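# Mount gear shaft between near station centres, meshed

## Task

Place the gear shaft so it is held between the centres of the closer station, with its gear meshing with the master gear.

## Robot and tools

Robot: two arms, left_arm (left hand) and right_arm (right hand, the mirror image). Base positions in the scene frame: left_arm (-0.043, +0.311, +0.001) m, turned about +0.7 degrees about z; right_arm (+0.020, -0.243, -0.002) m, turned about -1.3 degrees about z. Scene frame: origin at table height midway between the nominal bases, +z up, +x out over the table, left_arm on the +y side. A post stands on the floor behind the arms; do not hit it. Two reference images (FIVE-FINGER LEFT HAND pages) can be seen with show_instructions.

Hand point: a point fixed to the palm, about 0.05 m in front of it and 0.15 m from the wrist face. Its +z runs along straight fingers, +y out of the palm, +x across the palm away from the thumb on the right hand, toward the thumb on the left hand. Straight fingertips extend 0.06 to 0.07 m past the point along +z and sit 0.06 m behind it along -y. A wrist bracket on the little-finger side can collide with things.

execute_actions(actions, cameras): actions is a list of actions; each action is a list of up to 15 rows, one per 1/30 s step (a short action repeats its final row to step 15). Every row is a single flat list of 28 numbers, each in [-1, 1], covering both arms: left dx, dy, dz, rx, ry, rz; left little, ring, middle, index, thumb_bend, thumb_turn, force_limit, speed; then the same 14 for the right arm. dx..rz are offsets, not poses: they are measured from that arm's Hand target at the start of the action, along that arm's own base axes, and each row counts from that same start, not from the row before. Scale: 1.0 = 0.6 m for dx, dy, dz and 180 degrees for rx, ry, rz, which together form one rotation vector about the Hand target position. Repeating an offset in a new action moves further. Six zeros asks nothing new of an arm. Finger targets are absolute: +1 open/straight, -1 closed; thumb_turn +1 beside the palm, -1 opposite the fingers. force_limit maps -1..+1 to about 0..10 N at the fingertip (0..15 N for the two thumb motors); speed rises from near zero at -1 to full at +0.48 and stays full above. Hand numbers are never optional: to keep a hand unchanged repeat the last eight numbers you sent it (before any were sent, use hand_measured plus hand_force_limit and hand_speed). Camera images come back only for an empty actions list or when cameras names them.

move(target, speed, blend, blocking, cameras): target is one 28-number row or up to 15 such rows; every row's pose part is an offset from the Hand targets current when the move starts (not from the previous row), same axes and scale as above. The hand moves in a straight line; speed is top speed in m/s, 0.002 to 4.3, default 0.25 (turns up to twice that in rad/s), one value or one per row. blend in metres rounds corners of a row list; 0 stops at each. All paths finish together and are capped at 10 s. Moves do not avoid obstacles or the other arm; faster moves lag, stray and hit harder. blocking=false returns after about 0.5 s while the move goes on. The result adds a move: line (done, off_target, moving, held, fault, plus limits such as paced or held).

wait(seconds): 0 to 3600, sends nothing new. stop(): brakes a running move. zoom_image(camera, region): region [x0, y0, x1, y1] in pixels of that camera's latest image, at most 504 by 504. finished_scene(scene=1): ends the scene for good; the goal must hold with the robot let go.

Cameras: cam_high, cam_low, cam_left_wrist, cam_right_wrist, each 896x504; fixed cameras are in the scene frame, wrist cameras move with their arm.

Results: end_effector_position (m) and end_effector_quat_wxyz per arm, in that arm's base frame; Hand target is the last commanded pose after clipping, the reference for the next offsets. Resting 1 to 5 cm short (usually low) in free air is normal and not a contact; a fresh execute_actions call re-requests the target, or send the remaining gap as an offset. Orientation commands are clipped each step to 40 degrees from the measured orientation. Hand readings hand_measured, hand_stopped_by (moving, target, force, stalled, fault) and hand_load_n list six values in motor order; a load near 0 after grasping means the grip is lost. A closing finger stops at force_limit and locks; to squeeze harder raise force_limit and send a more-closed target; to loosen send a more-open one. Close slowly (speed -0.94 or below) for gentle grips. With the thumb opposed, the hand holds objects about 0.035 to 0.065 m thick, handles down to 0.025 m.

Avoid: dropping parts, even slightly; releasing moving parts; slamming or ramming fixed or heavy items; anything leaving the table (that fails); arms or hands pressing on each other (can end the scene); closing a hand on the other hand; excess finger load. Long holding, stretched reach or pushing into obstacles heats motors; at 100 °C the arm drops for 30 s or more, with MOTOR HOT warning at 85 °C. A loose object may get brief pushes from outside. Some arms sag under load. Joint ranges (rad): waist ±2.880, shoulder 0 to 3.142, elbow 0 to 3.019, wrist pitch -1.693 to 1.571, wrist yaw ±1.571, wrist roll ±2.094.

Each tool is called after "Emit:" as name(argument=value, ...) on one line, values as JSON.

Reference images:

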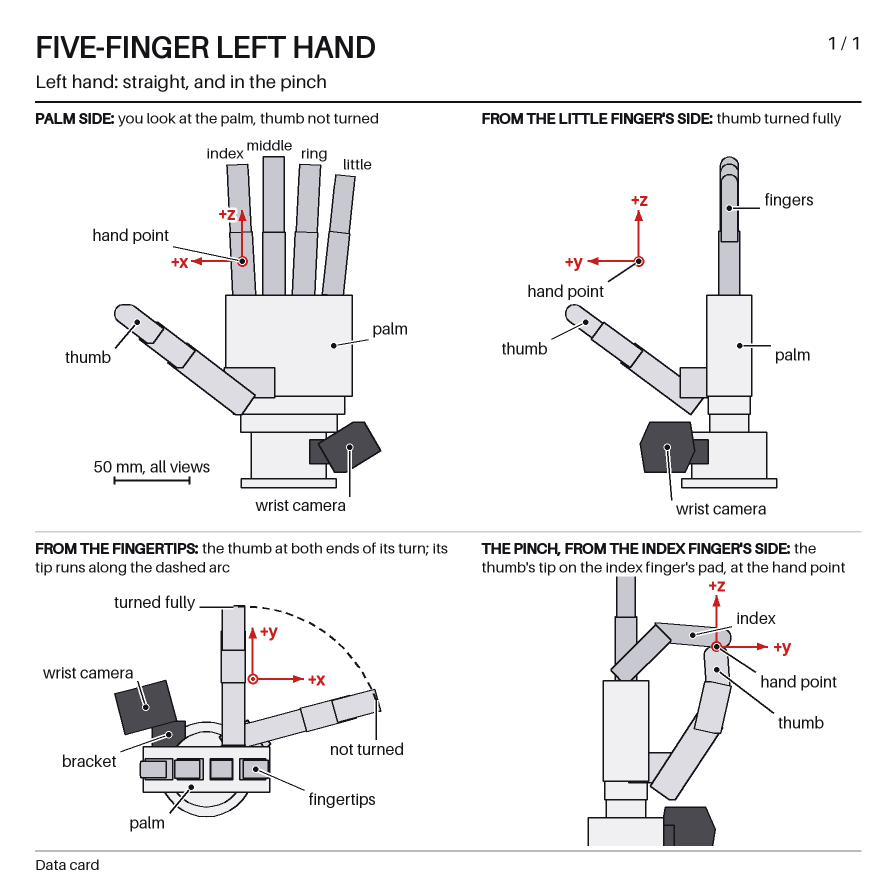

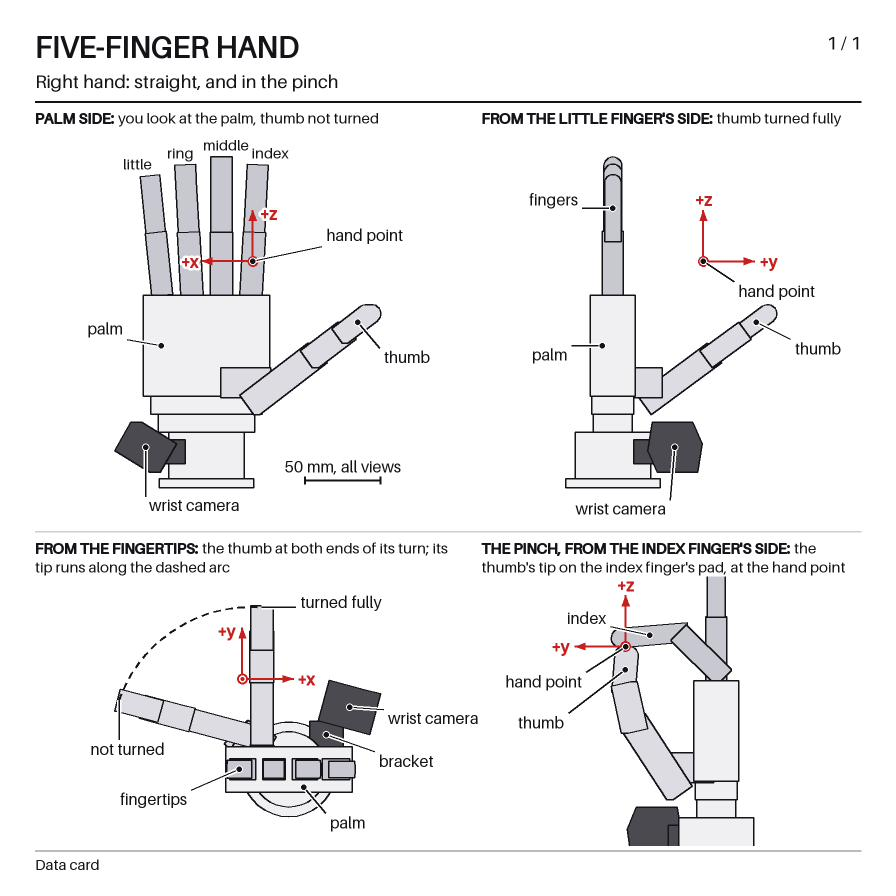

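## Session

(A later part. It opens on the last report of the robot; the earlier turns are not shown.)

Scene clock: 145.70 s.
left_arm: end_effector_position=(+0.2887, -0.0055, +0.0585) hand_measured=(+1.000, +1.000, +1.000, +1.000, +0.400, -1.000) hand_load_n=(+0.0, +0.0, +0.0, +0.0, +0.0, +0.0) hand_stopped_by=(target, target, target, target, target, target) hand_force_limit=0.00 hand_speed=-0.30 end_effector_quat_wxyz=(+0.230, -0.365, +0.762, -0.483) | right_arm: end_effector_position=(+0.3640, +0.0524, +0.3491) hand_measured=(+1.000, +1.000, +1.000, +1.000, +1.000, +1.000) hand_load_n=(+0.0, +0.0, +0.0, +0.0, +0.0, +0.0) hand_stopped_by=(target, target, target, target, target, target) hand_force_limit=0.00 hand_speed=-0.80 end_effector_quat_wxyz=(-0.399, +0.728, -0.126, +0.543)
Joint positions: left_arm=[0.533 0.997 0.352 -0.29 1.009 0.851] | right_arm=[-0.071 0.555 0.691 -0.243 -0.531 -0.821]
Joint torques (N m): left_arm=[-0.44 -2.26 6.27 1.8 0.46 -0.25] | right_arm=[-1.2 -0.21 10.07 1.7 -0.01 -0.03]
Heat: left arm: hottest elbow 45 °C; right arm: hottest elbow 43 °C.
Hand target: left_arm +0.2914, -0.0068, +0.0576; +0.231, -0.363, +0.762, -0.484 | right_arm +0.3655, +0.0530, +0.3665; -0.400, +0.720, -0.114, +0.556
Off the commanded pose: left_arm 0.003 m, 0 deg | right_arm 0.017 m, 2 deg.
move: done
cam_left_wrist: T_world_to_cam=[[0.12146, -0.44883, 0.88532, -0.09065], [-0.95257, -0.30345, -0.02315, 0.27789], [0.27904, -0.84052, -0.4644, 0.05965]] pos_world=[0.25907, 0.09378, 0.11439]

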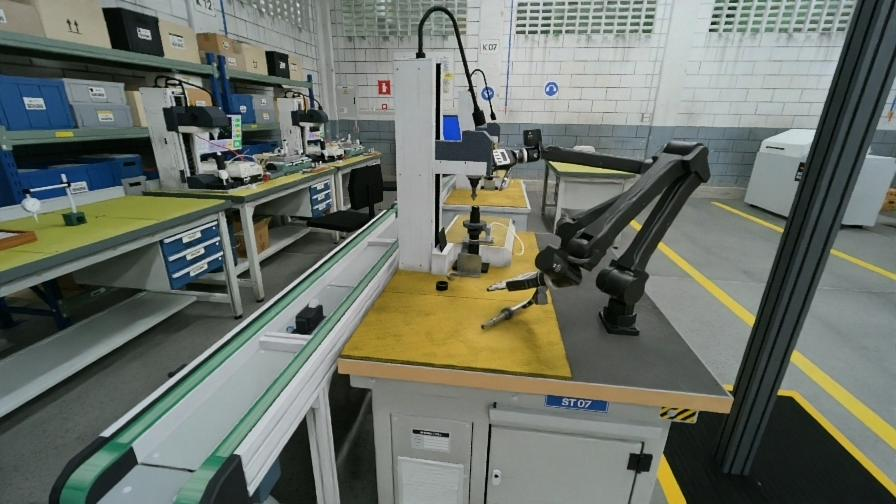

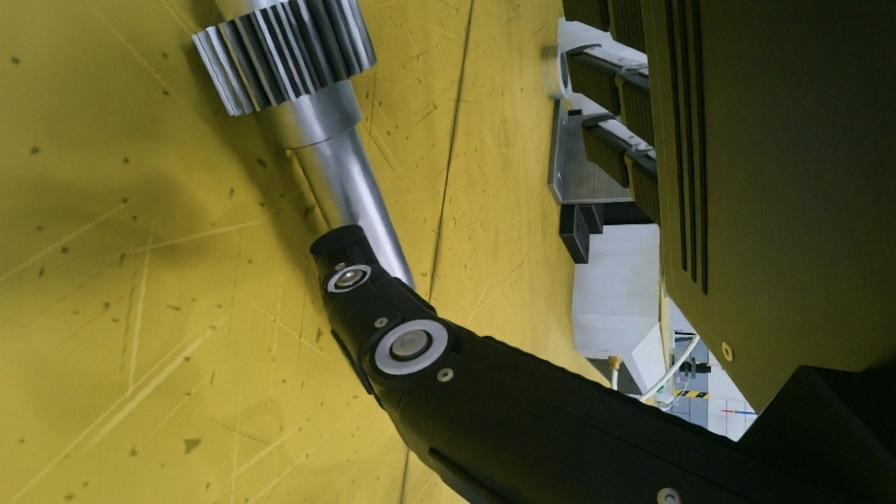

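Emit:
move(target=[-0.0005,-0.006,-0.043,0,0,0,1,1,1,1,0.4,-1,0,-0.3,0,0,0,0,0,0,1,1,1,1,1,1,0,-0.8], speed=0.05, cameras=["cam_low","cam_left_wrist"])

Emit:
zoom_image(camera="cam_low", region=[460, 230, 600, 350])

Scene clock: 153.43 s.
left_arm: end_effector_position=(+0.2886, -0.0091, +0.0328) hand_measured=(+1.000, +1.000, +1.000, +1.000, +0.400, -1.000) hand_load_n=(+0.0, +0.0, +0.0, +0.0, +0.0, +0.0) hand_stopped_by=(target, target, target, target, target, target) hand_force_limit=0.00 hand_speed=-0.30 end_effector_quat_wxyz=(+0.229, -0.365, +0.762, -0.483) | right_arm: end_effector_position=(+0.3640, +0.0524, +0.3491) hand_measured=(+1.000, +1.000, +1.000, +1.000, +1.000, +1.000) hand_load_n=(+0.0, +0.0, +0.0, +0.0, +0.0, +0.0) hand_stopped_by=(target, target, target, target, target, target) hand_force_limit=0.00 hand_speed=-0.80 end_effector_quat_wxyz=(-0.399, +0.728, -0.126, +0.543)
Joint positions: left_arm=[0.52 1.078 0.304 -0.144 1.001 0.831] | right_arm=[-0.071 0.555 0.691 -0.243 -0.531 -0.821]
Joint torques (N m): left_arm=[-0.85 -2.37 5.72 1.85 0.43 -0.24] | right_arm=[-1.14 -0.26 10.03 1.7 -0.03 -0.04]
Heat: left arm: hottest elbow 44 °C; right arm: hottest elbow 43 °C.
Hand target: left_arm +0.2912, -0.0104, +0.0320; +0.231, -0.363, +0.762, -0.484 | right_arm +0.3655, +0.0530, +0.3665; -0.400, +0.720, -0.114, +0.556
Off the commanded pose: left_arm 0.003 m, 0 deg | right_arm 0.017 m, 2 deg.
move: done
cam_left_wrist: T_world_to_cam=[[0.12128, -0.44857, 0.88548, -0.0694], [-0.95262, -0.30328, -0.02317, 0.27617], [0.27894, -0.84072, -0.4641, 0.0449]] pos_world=[0.25897, 0.09038, 0.08869]

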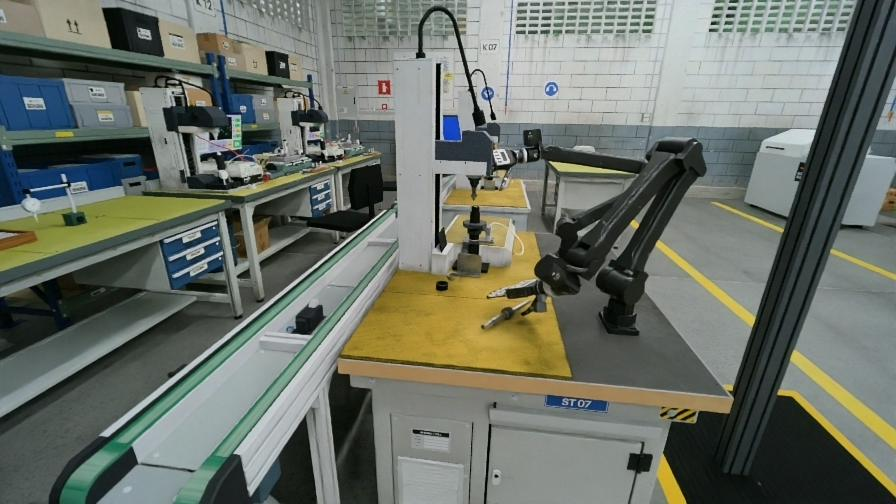

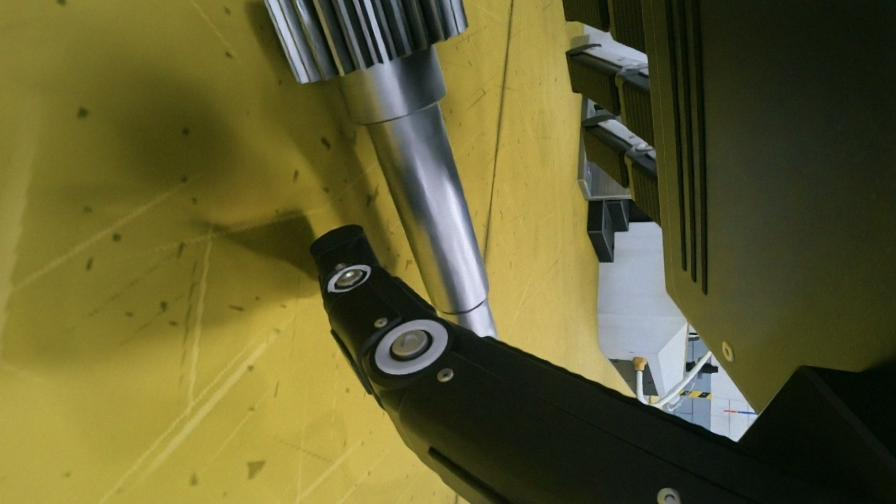

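Scaled by 3.600.

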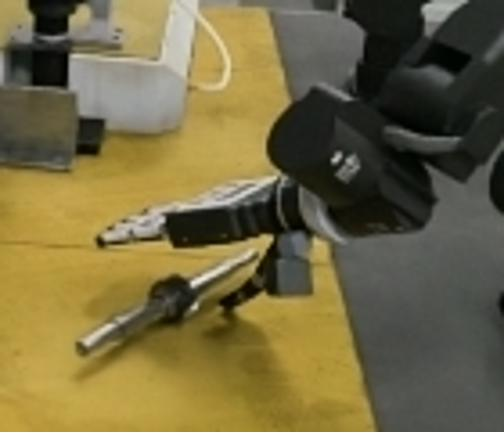

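Emit:
execute_actions(actions=[[[0,0,0,0,0,0,1,1,0.35,0.35,0.4,-1,0,-0.3,0,0,0,0,0,0,1,1,1,1,1,1,0,-0.8]]], cameras=["cam_low","cam_left_wrist"])

Scene clock: 158.53 s.
left_arm: end_effector_position=(+0.2886, -0.0091, +0.0328) hand_measured=(+1.000, +1.000, +0.350, +0.350, +0.400, -1.000) hand_load_n=(+0.0, +0.0, +0.0, +0.0, +0.0, +0.0) hand_stopped_by=(target, target, target, target, target, target) hand_force_limit=0.00 hand_speed=-0.30 end_effector_quat_wxyz=(+0.229, -0.365, +0.762, -0.483) | right_arm: end_effector_position=(+0.3640, +0.0524, +0.3491) hand_measured=(+1.000, +1.000, +1.000, +1.000, +1.000, +1.000) hand_load_n=(+0.0, -0.5, +0.0, +0.0, +0.0, +0.0) hand_stopped_by=(target, target, target, target, target, target) hand_force_limit=0.00 hand_speed=-0.80 end_effector_quat_wxyz=(-0.399, +0.728, -0.126, +0.543)
Joint positions: left_arm=[0.52 1.079 0.304 -0.144 1.001 0.831] | right_arm=[-0.071 0.555 0.691 -0.243 -0.531 -0.821]
Joint torques (N m): left_arm=[-0.38 -1.96 5.67 1.77 0.45 -0.23] | right_arm=[-1.14 -0.73 10.07 1.66 -0.01 -0.08]
Heat: left arm: hottest elbow 43 °C; right arm: hottest elbow 43 °C.
Hand target: left_arm +0.2912, -0.0103, +0.0319; +0.231, -0.363, +0.762, -0.484 | right_arm +0.3655, +0.0530, +0.3665; -0.400, +0.720, -0.114, +0.556
Off the commanded pose: left_arm 0.003 m, 0 deg | right_arm 0.017 m, 2 deg.
Step readings (end_effector_position of left_arm | right_arm):
0: (+0.2886, -0.0091, +0.0328) | (+0.3640, +0.0524, +0.3491)
1: (+0.2886, -0.0091, +0.0328) | (+0.3640, +0.0524, +0.3491)
2: (+0.2886, -0.0091, +0.0328) | (+0.3640, +0.0524, +0.3491)
4: (+0.2886, -0.0091, +0.0328) | (+0.3640, +0.0524, +0.3491)
8: (+0.2886, -0.0091, +0.0328) | (+0.3640, +0.0524, +0.3491)
15: (+0.2886, -0.0091, +0.0328) | (+0.3640, +0.0524, +0.3491)
cam_left_wrist: T_world_to_cam=[[0.1215, -0.4484, 0.88553, -0.06944], [-0.95265, -0.30322, -0.02283, 0.27611], [0.27874, -0.84083, -0.46401, 0.04483]] pos_world=[0.25897, 0.09028, 0.08859]

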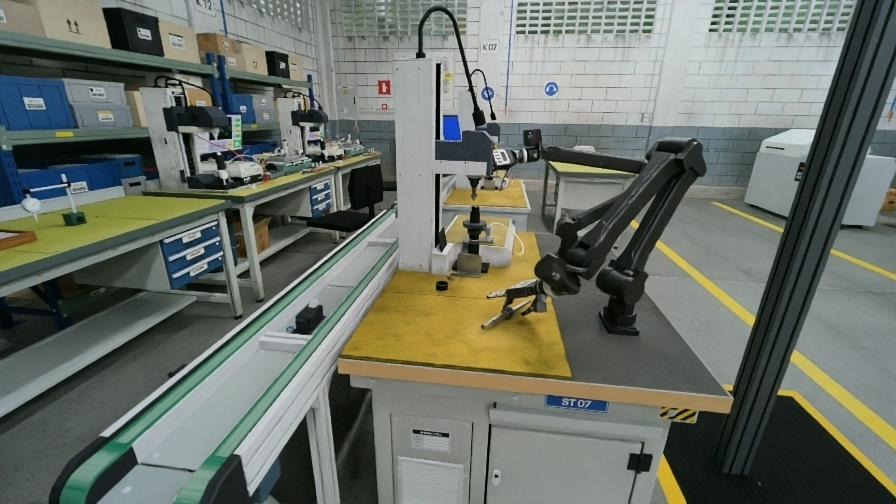

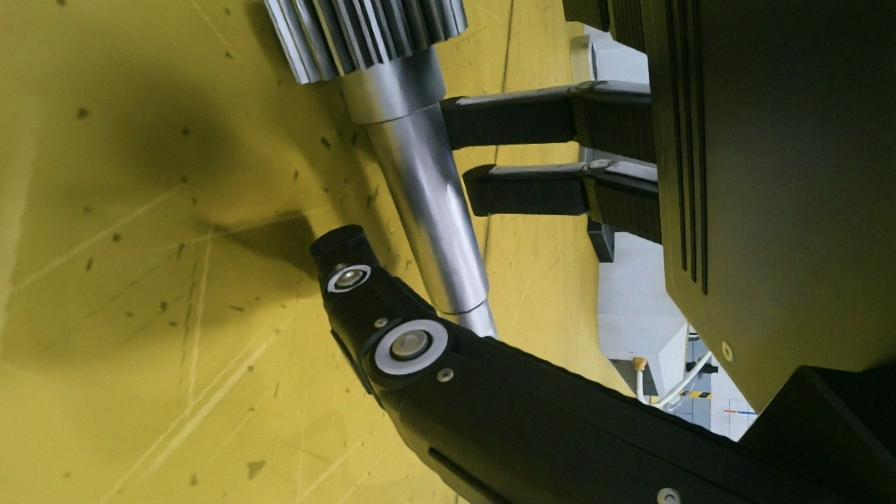

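Emit:
move(target=[-0.0027,0.0022,-0.0075,0,0,0,1,1,0.25,0.25,0.15,-1,0,-0.5,0,0,0,0,0,0,1,1,1,1,1,1,0,-0.8], speed=0.05, cameras=["cam_low","cam_left_wrist"])

Scene clock: 164.97 s.
left_arm: end_effector_position=(+0.2879, -0.0094, +0.0295) hand_measured=(+1.000, +1.000, +0.250, +0.250, +0.150, -1.000) hand_load_n=(+0.0, +0.0, +0.0, +0.0, +0.0, +0.0) hand_stopped_by=(target, target, target, target, target, target) hand_force_limit=0.00 hand_speed=-0.50 end_effector_quat_wxyz=(+0.228, -0.367, +0.762, -0.483) | right_arm: end_effector_position=(+0.3640, +0.0524, +0.3491) hand_measured=(+1.000, +1.000, +1.000, +1.000, +1.000, +1.000) hand_load_n=(+0.0, +0.0, +0.0, -0.5, +0.0, +0.0) hand_stopped_by=(target, target, target, target, target, target) hand_force_limit=0.00 hand_speed=-0.80 end_effector_quat_wxyz=(-0.399, +0.728, -0.126, +0.543)
Joint positions: left_arm=[0.52 1.091 0.3 -0.132 1.001 0.831] | right_arm=[-0.071 0.555 0.691 -0.243 -0.531 -0.821]
Joint torques (N m): left_arm=[0.03 -2.02 5.35 1.84 0.58 -0.11] | right_arm=[-1.26 -0.56 10.15 1.57 -0.03 -0.06]
Heat: left arm: hottest elbow 43 °C; right arm: hottest elbow 43 °C.
Hand target: left_arm +0.2895, -0.0090, +0.0274; +0.231, -0.363, +0.762, -0.484 | right_arm +0.3655, +0.0530, +0.3665; -0.400, +0.720, -0.114, +0.556
Off the commanded pose: left_arm 0.003 m, 1 deg | right_arm 0.017 m, 2 deg.
move: done
cam_left_wrist: T_world_to_cam=[[0.12472, -0.44654, 0.88603, -0.0675], [-0.9527, -0.30333, -0.01876, 0.27517], [0.27713, -0.84178, -0.46325, 0.04366]] pos_world=[0.25848, 0.09008, 0.08519]

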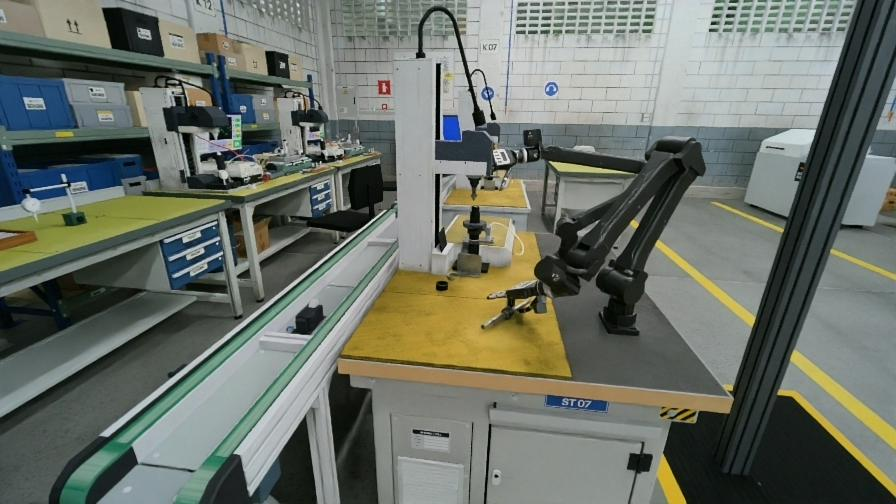

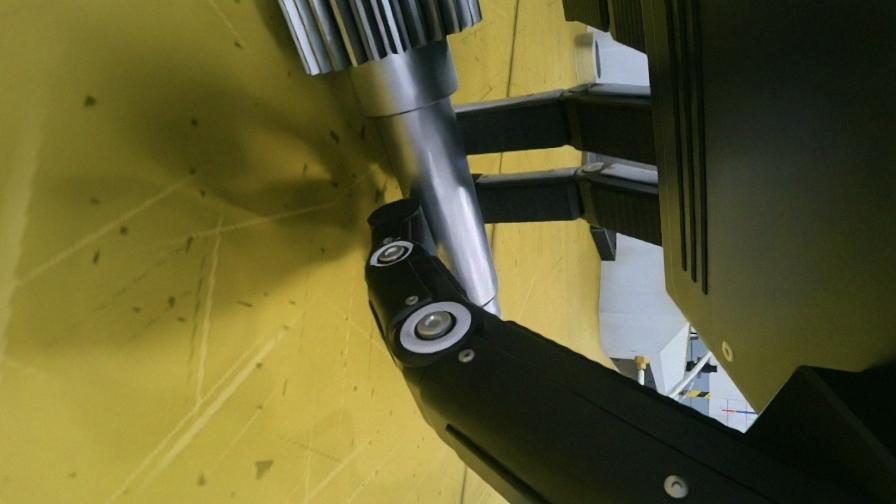

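Emit:
execute_actions(actions=[[[0,0,0,0,0,0,1,1,0.05,0.05,0.05,-1,-0.5,-0.92,0,0,0,0,0,0,1,1,1,1,1,1,0,-0.8]],[[0,0,0,0,0,0,1,1,0.05,0.05,0.05,-1,-0.5,-0.92,0,0,0,0,0,0,1,1,1,1,1,1,0,-0.8]],[[0,0,0,0,0,0,1,1,0.05,0.05,0.05,-1,-0.5,-0.92,0,0,0,0,0,0,1,1,1,1,1,1,0,-0.8]]], cameras=["cam_low","cam_left_wrist"])

Scene clock: 169.37 s.
left_arm: end_effector_position=(+0.2894, -0.0095, +0.0308) hand_measured=(+1.000, +1.000, +0.050, +0.086, +0.050, -1.000) hand_load_n=(+0.0, +0.0, +1.0, +0.0, +0.0, +0.0) hand_stopped_by=(target, target, target, force, target, target) hand_force_limit=-0.50 hand_speed=-0.92 end_effector_quat_wxyz=(+0.231, -0.363, +0.762, -0.485) | right_arm: end_effector_position=(+0.3640, +0.0524, +0.3491) hand_measured=(+1.000, +1.000, +1.000, +1.000, +1.000, +1.000) hand_load_n=(+0.0, +0.0, +0.0, -0.5, +0.0, +0.0) hand_stopped_by=(target, target, target, target, target, target) hand_force_limit=0.00 hand_speed=-0.80 end_effector_quat_wxyz=(-0.399, +0.728, -0.126, +0.543)
Joint positions: left_arm=[0.52 1.091 0.3 -0.122 1.007 0.831] | right_arm=[-0.071 0.555 0.691 -0.243 -0.531 -0.821]
Joint torques (N m): left_arm=[0.56 -2.14 5.37 1.44 0.4 -0.09] | right_arm=[-1.03 -0.15 10.09 1.68 -0.02 -0.05]
Heat: left arm: hottest elbow 42 °C; right arm: hottest elbow 43 °C.
Hand target: left_arm +0.2895, -0.0090, +0.0274; +0.231, -0.363, +0.762, -0.484 | right_arm +0.3655, +0.0530, +0.3665; -0.400, +0.720, -0.114, +0.556
Off the commanded pose: left_arm 0.003 m, 0 deg | right_arm 0.017 m, 2 deg.
Step readings (end_effector_position of left_arm | right_arm):
0: (+0.2879, -0.0094, +0.0295) | (+0.3640, +0.0524, +0.3491)
1: (+0.2879, -0.0094, +0.0295) | (+0.3640, +0.0524, +0.3491)
2: (+0.2879, -0.0094, +0.0295) | (+0.3640, +0.0524, +0.3491)
4: (+0.2879, -0.0094, +0.0295) | (+0.3640, +0.0524, +0.3491)
8: (+0.2885, -0.0091, +0.0297) | (+0.3640, +0.0524, +0.3491)
15: (+0.2892, -0.0089, +0.0302) | (+0.3640, +0.0524, +0.3491)
16: (+0.2892, -0.0089, +0.0302) | (+0.3640, +0.0524, +0.3491)
17: (+0.2892, -0.0091, +0.0303) | (+0.3640, +0.0524, +0.3491)
19: (+0.2892, -0.0092, +0.0304) | (+0.3640, +0.0524, +0.3491)
23: (+0.2892, -0.0094, +0.0305) | (+0.3640, +0.0524, +0.3491)
30: (+0.2894, -0.0095, +0.0308) | (+0.3640, +0.0524, +0.3491)
31: (+0.2894, -0.0095, +0.0308) | (+0.3640, +0.0524, +0.3491)
32: (+0.2894, -0.0095, +0.0308) | (+0.3640, +0.0524, +0.3491)
34: (+0.2894, -0.0095, +0.0308) | (+0.3640, +0.0524, +0.3491)
38: (+0.2894, -0.0095, +0.0308) | (+0.3640, +0.0524, +0.3491)
45: (+0.2894, -0.0095, +0.0308) | (+0.3640, +0.0524, +0.3491)
cam_left_wrist: T_world_to_cam=[[0.11385, -0.44734, 0.88709, -0.06582], [-0.95359, -0.29972, -0.02876, 0.2772], [0.27874, -0.84265, -0.4607, 0.04325]] pos_world=[0.25977, 0.09008, 0.08629]

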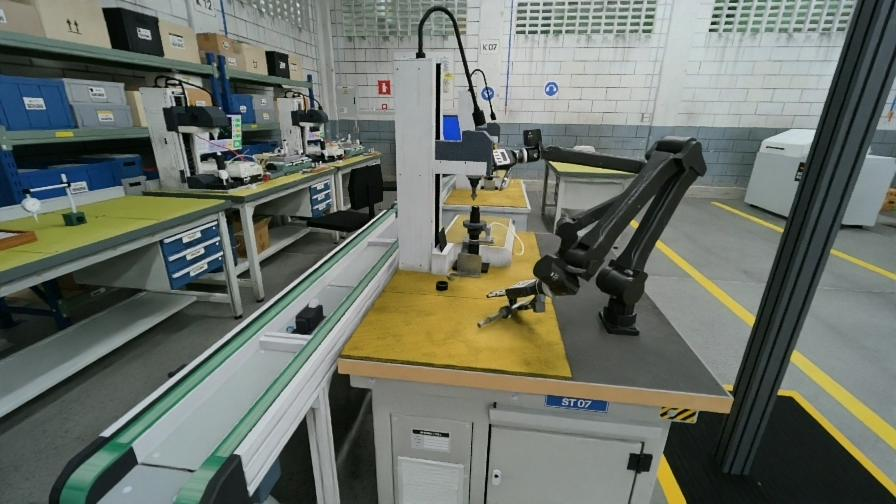

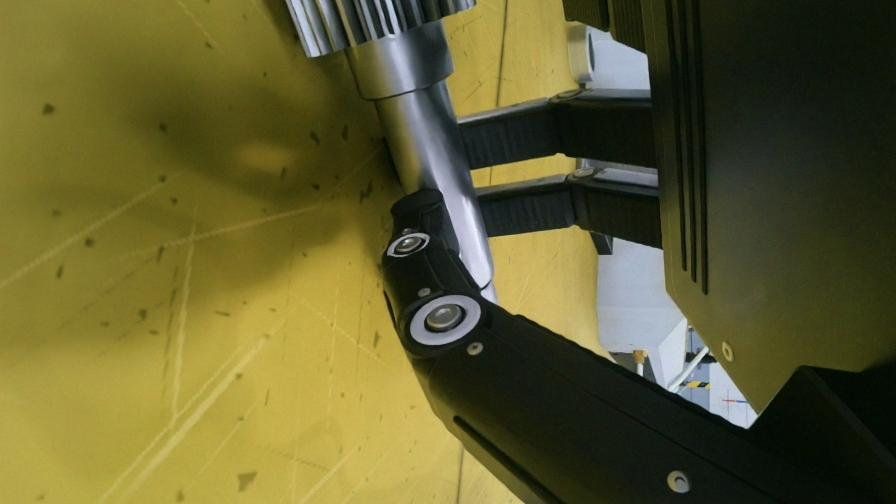

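Emit:
execute_actions(actions=[[[0,0,0,0,0,0,1,1,-0.1,-0.1,0.0,-1,-0.2,-0.92,0,0,0,0,0,0,1,1,1,1,1,1,0,-0.8]],[[0,0,0,0,0,0,1,1,-0.1,-0.1,0.0,-1,-0.2,-0.92,0,0,0,0,0,0,1,1,1,1,1,1,0,-0.8]],[[0,0,0,0,0,0,1,1,-0.1,-0.1,0.0,-1,-0.2,-0.92,0,0,0,0,0,0,1,1,1,1,1,1,0,-0.8]]], cameras=["cam_low","cam_left_wrist"])

Emit:
zoom_image(camera="cam_low", region=[460, 230, 600, 350])

Scene clock: 173.17 s.
left_arm: end_effector_position=(+0.2894, -0.0095, +0.0308) hand_measured=(+1.000, +1.000, +0.030, +0.036, +0.028, -1.000) hand_load_n=(+0.0, +0.0, +6.0, +4.0, +6.0, +0.5) hand_stopped_by=(target, target, force, force, force, target) hand_force_limit=-0.20 hand_speed=-0.92 end_effector_quat_wxyz=(+0.231, -0.363, +0.762, -0.485) | right_arm: end_effector_position=(+0.3640, +0.0524, +0.3491) hand_measured=(+1.000, +1.000, +1.000, +1.000, +1.000, +1.000) hand_load_n=(+0.0, +0.0, +0.0, +0.0, +0.0, +0.0) hand_stopped_by=(target, target, target, target, target, target) hand_force_limit=0.00 hand_speed=-0.80 end_effector_quat_wxyz=(-0.399, +0.728, -0.126, +0.543)
Joint positions: left_arm=[0.52 1.091 0.3 -0.122 1.007 0.831] | right_arm=[-0.071 0.555 0.691 -0.243 -0.531 -0.821]
Joint torques (N m): left_arm=[0.21 -2.14 5.41 1.54 0.4 -0.12] | right_arm=[-1.44 -0.5 10.03 1.69 -0.02 -0.05]
Heat: left arm: hottest elbow 42 °C; right arm: hottest elbow 43 °C.
Hand target: left_arm +0.2895, -0.0090, +0.0274; +0.231, -0.363, +0.762, -0.484 | right_arm +0.3655, +0.0530, +0.3665; -0.400, +0.720, -0.114, +0.556
Off the commanded pose: left_arm 0.003 m, 0 deg | right_arm 0.017 m, 2 deg.
Step readings (end_effector_position of left_arm | right_arm):
0: (+0.2894, -0.0095, +0.0308) | (+0.3640, +0.0524, +0.3491)
1: (+0.2894, -0.0095, +0.0308) | (+0.3640, +0.0524, +0.3491)
2: (+0.2894, -0.0095, +0.0308) | (+0.3640, +0.0524, +0.3491)
4: (+0.2894, -0.0095, +0.0308) | (+0.3640, +0.0524, +0.3491)
8: (+0.2894, -0.0095, +0.0308) | (+0.3640, +0.0524, +0.3491)
15: (+0.2894, -0.0095, +0.0308) | (+0.3640, +0.0524, +0.3491)
16: (+0.2894, -0.0095, +0.0308) | (+0.3640, +0.0524, +0.3491)
17: (+0.2894, -0.0095, +0.0308) | (+0.3640, +0.0524, +0.3491)
19: (+0.2894, -0.0095, +0.0308) | (+0.3640, +0.0524, +0.3491)
23: (+0.2894, -0.0095, +0.0308) | (+0.3640, +0.0524, +0.3491)
30: (+0.2894, -0.0095, +0.0308) | (+0.3640, +0.0524, +0.3491)
31: (+0.2894, -0.0095, +0.0308) | (+0.3640, +0.0524, +0.3491)
32: (+0.2894, -0.0095, +0.0308) | (+0.3640, +0.0524, +0.3491)
34: (+0.2894, -0.0095, +0.0308) | (+0.3640, +0.0524, +0.3491)
38: (+0.2894, -0.0095, +0.0308) | (+0.3640, +0.0524, +0.3491)
45: (+0.2894, -0.0095, +0.0308) | (+0.3640, +0.0524, +0.3491)
cam_left_wrist: T_world_to_cam=[[0.11385, -0.44734, 0.88709, -0.06582], [-0.95359, -0.29972, -0.02876, 0.2772], [0.27874, -0.84265, -0.4607, 0.04325]] pos_world=[0.25977, 0.09008, 0.08629]

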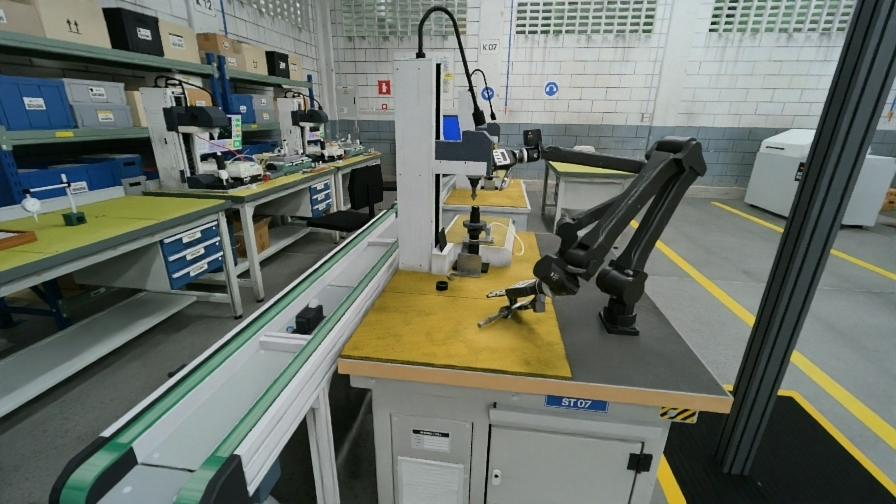

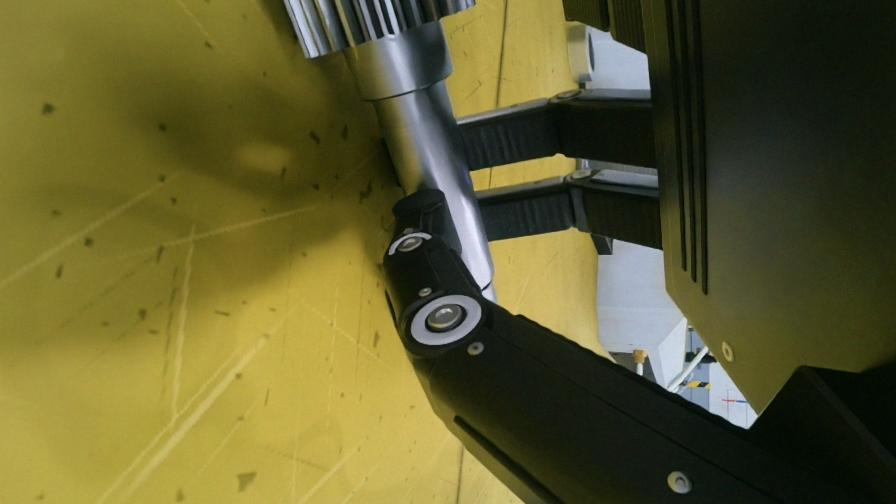

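Scaled by 3.600.

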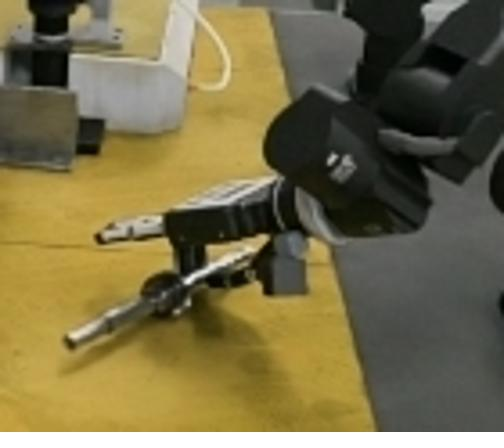

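Emit:
execute_actions(actions=[[[0,0,0,0,0,0,1,1,-0.2,-0.2,-0.15,-1,0.8,-0.92,0,0,0,0,0,0,1,1,1,1,1,1,0,-0.8]],[[0,0,0,0,0,0,1,1,-0.2,-0.2,-0.15,-1,0.8,-0.92,0,0,0,0,0,0,1,1,1,1,1,1,0,-0.8]]], cameras=["cam_left_wrist"])

Scene clock: 177.47 s.
left_arm: end_effector_position=(+0.2894, -0.0095, +0.0308) hand_measured=(+1.000, +1.000, +0.020, +0.016, +0.012, -1.000) hand_load_n=(+0.0, +0.0, +10.0, +10.5, +13.0, +0.0) hand_stopped_by=(target, target, force, force, force, target) hand_force_limit=0.80 hand_speed=-0.92 end_effector_quat_wxyz=(+0.231, -0.363, +0.762, -0.485) | right_arm: end_effector_position=(+0.3640, +0.0524, +0.3491) hand_measured=(+1.000, +1.000, +1.000, +1.000, +1.000, +1.000) hand_load_n=(+0.0, +0.0, +0.0, +0.0, +0.0, +0.0) hand_stopped_by=(target, target, target, target, target, target) hand_force_limit=0.00 hand_speed=-0.80 end_effector_quat_wxyz=(-0.399, +0.728, -0.126, +0.543)
Joint positions: left_arm=[0.52 1.091 0.3 -0.122 1.007 0.831] | right_arm=[-0.071 0.555 0.691 -0.243 -0.531 -0.821]
Joint torques (N m): left_arm=[0.67 -2.08 5.48 1.36 0.38 -0.1] | right_arm=[-1.38 -0.32 10.07 1.65 -0.02 -0.05]
Heat: left arm: hottest elbow 42 °C; right arm: hottest elbow 43 °C.
Hand target: left_arm +0.2895, -0.0090, +0.0274; +0.231, -0.363, +0.762, -0.484 | right_arm +0.3655, +0.0530, +0.3665; -0.400, +0.720, -0.114, +0.556
Off the commanded pose: left_arm 0.003 m, 0 deg | right_arm 0.017 m, 2 deg.
Step readings (end_effector_position of left_arm | right_arm):
0: (+0.2894, -0.0095, +0.0308) | (+0.3640, +0.0524, +0.3491)
1: (+0.2894, -0.0095, +0.0308) | (+0.3640, +0.0524, +0.3491)
2: (+0.2894, -0.0095, +0.0308) | (+0.3640, +0.0524, +0.3491)
4: (+0.2894, -0.0095, +0.0308) | (+0.3640, +0.0524, +0.3491)
8: (+0.2894, -0.0095, +0.0308) | (+0.3640, +0.0524, +0.3491)
15: (+0.2894, -0.0095, +0.0308) | (+0.3640, +0.0524, +0.3491)
16: (+0.2894, -0.0095, +0.0308) | (+0.3640, +0.0524, +0.3491)
17: (+0.2894, -0.0095, +0.0308) | (+0.3640, +0.0524, +0.3491)
19: (+0.2894, -0.0095, +0.0308) | (+0.3640, +0.0524, +0.3491)
23: (+0.2894, -0.0095, +0.0308) | (+0.3640, +0.0524, +0.3491)
30: (+0.2894, -0.0095, +0.0308) | (+0.3640, +0.0524, +0.3491)
cam_left_wrist: T_world_to_cam=[[0.11385, -0.44734, 0.88709, -0.06582], [-0.95359, -0.29972, -0.02876, 0.2772], [0.27874, -0.84265, -0.4607, 0.04325]] pos_world=[0.25977, 0.09008, 0.08629]

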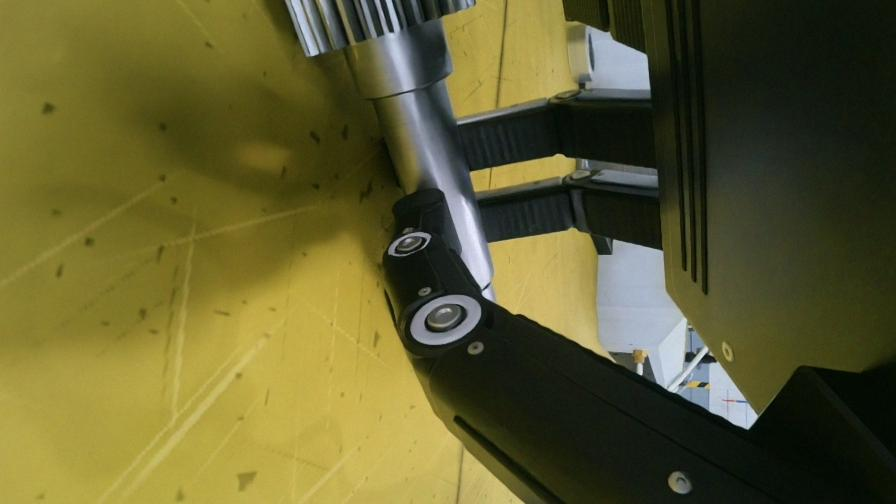

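Emit:
move(target=[[0.0063,0.0078,0.0772,-0.0648,0.0524,0,1,1,-0.2,-0.2,-0.15,-1,0.8,-0.92,0,0,0,0,0,0,1,1,1,1,1,1,0,-0.8],[0.0252,0.031,0.149,-0.1295,0.1048,0,1,1,-0.2,-0.2,-0.15,-1,0.8,-0.92,0,0,0,0,0,0,1,1,1,1,1,1,0,-0.8]], speed=0.06, blend=0.01, cameras=["cam_low","cam_high","cam_left_wrist"])

Emit:
zoom_image(camera="cam_low", region=[440, 210, 600, 350])

Scene clock: 188.03 s.
left_arm: end_effector_position=(+0.2917, +0.0017, +0.1024) hand_measured=(+1.000, +1.000, +0.020, +0.016, +0.012, -1.000) hand_load_n=(+0.0, +0.0, +10.5, +10.5, +12.5, +0.0) hand_stopped_by=(target, target, force, force, force, target) hand_force_limit=0.80 hand_speed=-0.92 end_effector_quat_wxyz=(+0.017, -0.482, +0.682, -0.550) | right_arm: end_effector_position=(+0.3640, +0.0524, +0.3491) hand_measured=(+1.000, +1.000, +1.000, +1.000, +1.000, +1.000) hand_load_n=(+0.0, +0.0, +0.0, +0.0, +0.0, +0.0) hand_stopped_by=(target, target, target, target, target, target) hand_force_limit=0.00 hand_speed=-0.80 end_effector_quat_wxyz=(-0.399, +0.728, -0.126, +0.543)
Joint positions: left_arm=[0.618 1.294 0.647 -0.859 1.165 0.915] | right_arm=[-0.071 0.555 0.691 -0.243 -0.531 -0.821]
Joint torques (N m): left_arm=[0.79 -5.3 8.68 -0.06 1.65 -0.08] | right_arm=[-1.26 -0.56 10.1 1.66 -0.02 -0.06]
Heat: left arm: hottest elbow 42 °C; right arm: hottest elbow 43 °C.
Hand target: left_arm +0.3046, +0.0095, +0.1168; +0.026, -0.476, +0.676, -0.562 | right_arm +0.3655, +0.0530, +0.3665; -0.400, +0.720, -0.114, +0.556
Off the commanded pose: left_arm 0.021 m, 2 deg | right_arm 0.017 m, 2 deg.
move: off_target (left_arm)
cam_left_wrist: T_world_to_cam=[[0.44384, -0.08992, 0.89158, -0.22185], [-0.88134, -0.22368, 0.41619, 0.21804], [0.16201, -0.97051, -0.17852, 0.09036]] pos_world=[0.276, 0.11651, 0.12319]
Images, in order (width x height): cam_high 896x504, cam_low 896x504, cam_left_wrist 896x504.

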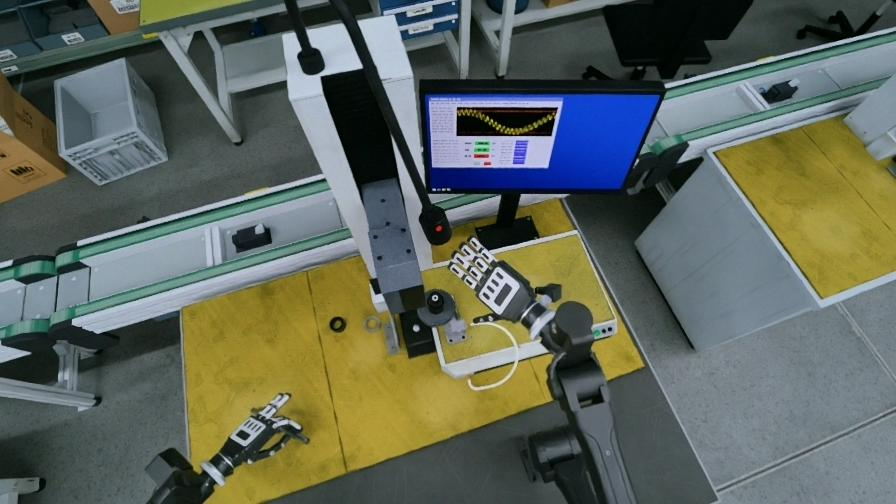

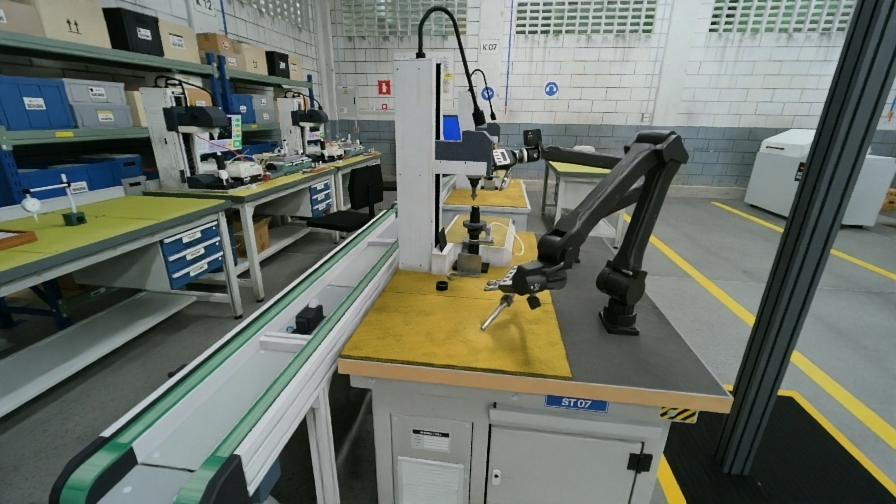

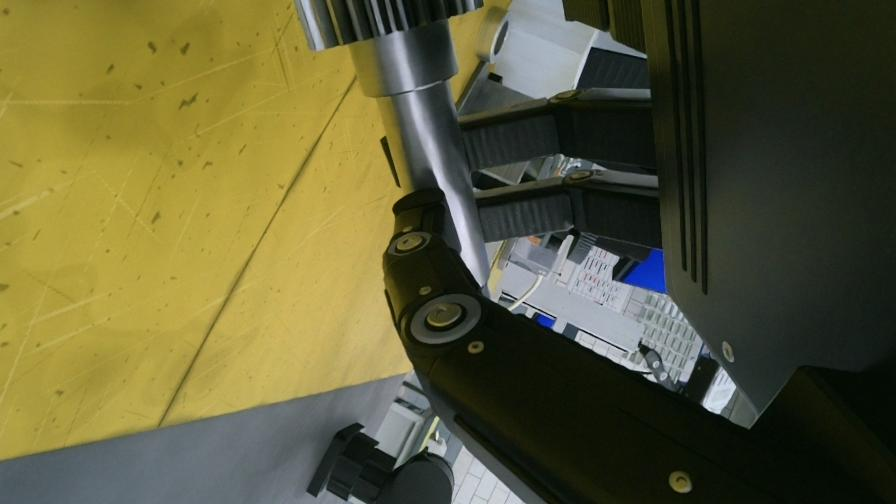

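Scaled by 3.150.

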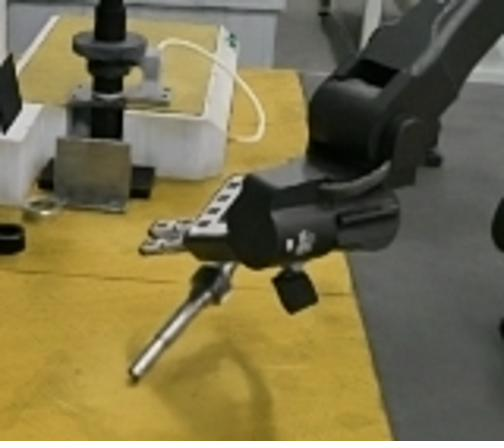

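Emit:
move(target=[0.0123,-0.174,0.305,-0.3039,0.1444,0.1372,1,1,-0.2,-0.2,-0.15,-1,0.8,-0.92,0,0,0,0,0,0,1,1,1,1,1,1,0,-0.8], speed=0.08, cameras=["all"])

Emit:
zoom_image(camera="cam_low", region=[420, 130, 600, 310])

Scene clock: 201.17 s.
left_arm: end_effector_position=(+0.3125, -0.0932, +0.2750) hand_measured=(+1.000, +1.000, +0.020, +0.016, +0.012, -1.000) hand_load_n=(+0.0, +0.0, +11.0, +10.0, +12.0, -0.5) hand_stopped_by=(target, target, force, force, force, target) hand_force_limit=0.80 hand_speed=-0.92 end_effector_quat_wxyz=(+0.222, +0.691, -0.220, +0.652) | right_arm: end_effector_position=(+0.3640, +0.0524, +0.3491) hand_measured=(+1.000, +1.000, +1.000, +1.000, +1.000, +1.000) hand_load_n=(+0.5, +0.0, +0.0, +0.0, +0.0, +0.0) hand_stopped_by=(target, target, target, target, target, target) hand_force_limit=0.00 hand_speed=-0.80 end_effector_quat_wxyz=(-0.399, +0.728, -0.126, +0.543)
Joint positions: left_arm=[0.358 0.754 0.265 0.398 0.992 -1.513] | right_arm=[-0.071 0.555 0.691 -0.243 -0.531 -0.821]
Joint torques (N m): left_arm=[-0.03 -2.55 8.99 3.04 0.11 -0.65] | right_arm=[-1.26 -0.56 10.15 1.62 -0.01 -0.04]
Heat: left arm: hottest elbow 42 °C; right arm: hottest elbow 43 °C.
Hand target: left_arm +0.3120, -0.0949, +0.2998; +0.224, +0.670, -0.224, +0.671 | right_arm +0.3655, +0.0530, +0.3665; -0.400, +0.720, -0.114, +0.556
Off the commanded pose: left_arm 0.025 m, 3 deg | right_arm 0.017 m, 2 deg.
move: off_target (left_arm)
cam_left_wrist: T_world_to_cam=[[0.55212, 0.79261, 0.25872, -0.17111], [-0.50183, 0.06811, 0.86228, -0.07075], [0.66583, -0.60591, 0.43536, -0.26659]] pos_world=[0.23647, -0.02109, 0.22134]

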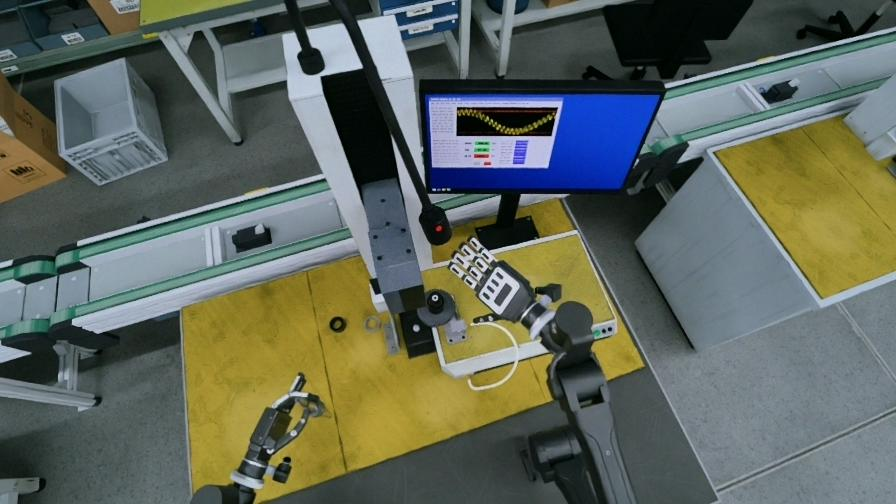

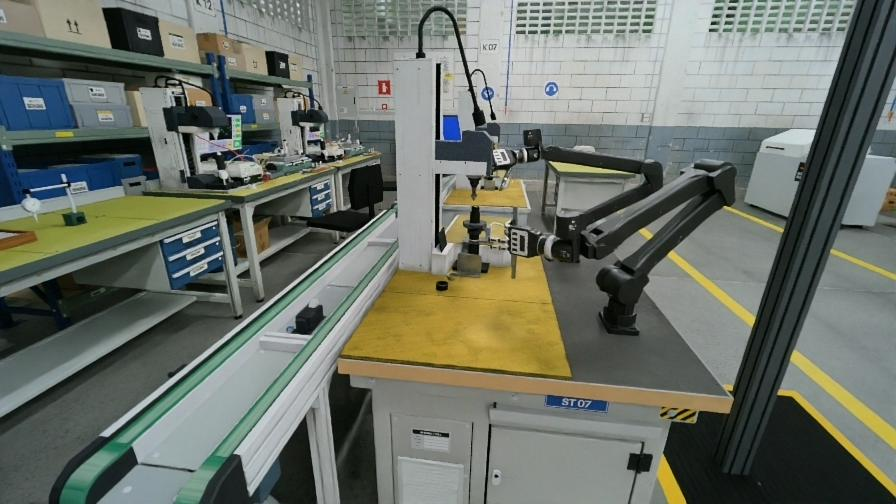

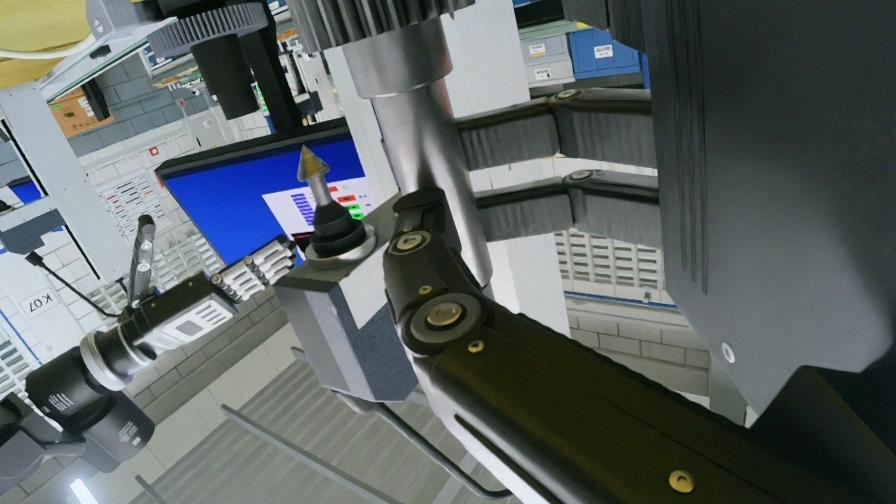

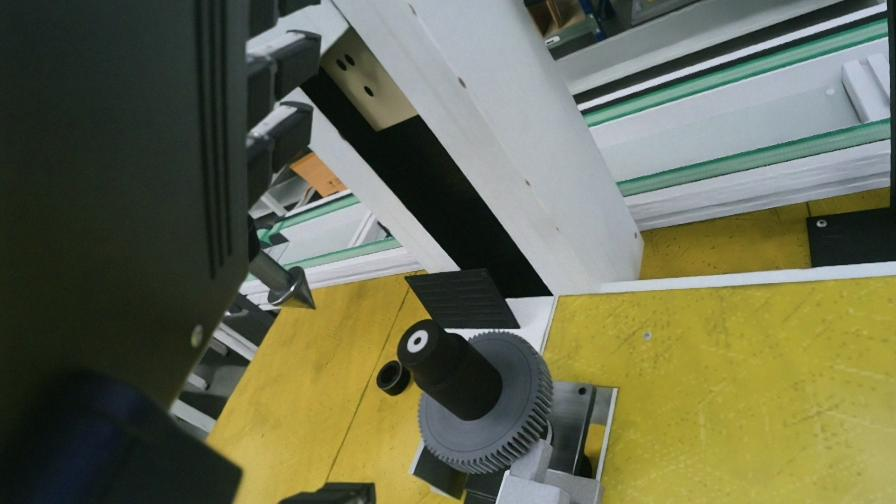

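Scaled by 2.800.

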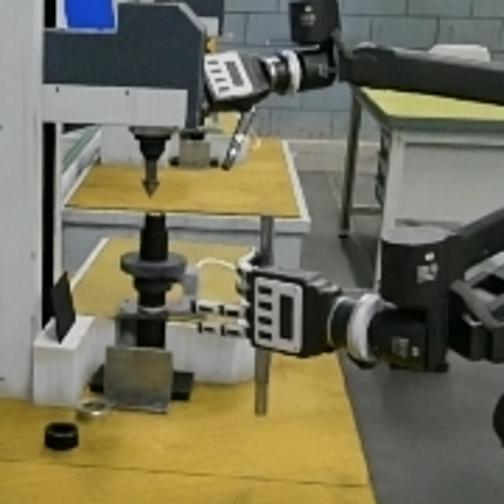

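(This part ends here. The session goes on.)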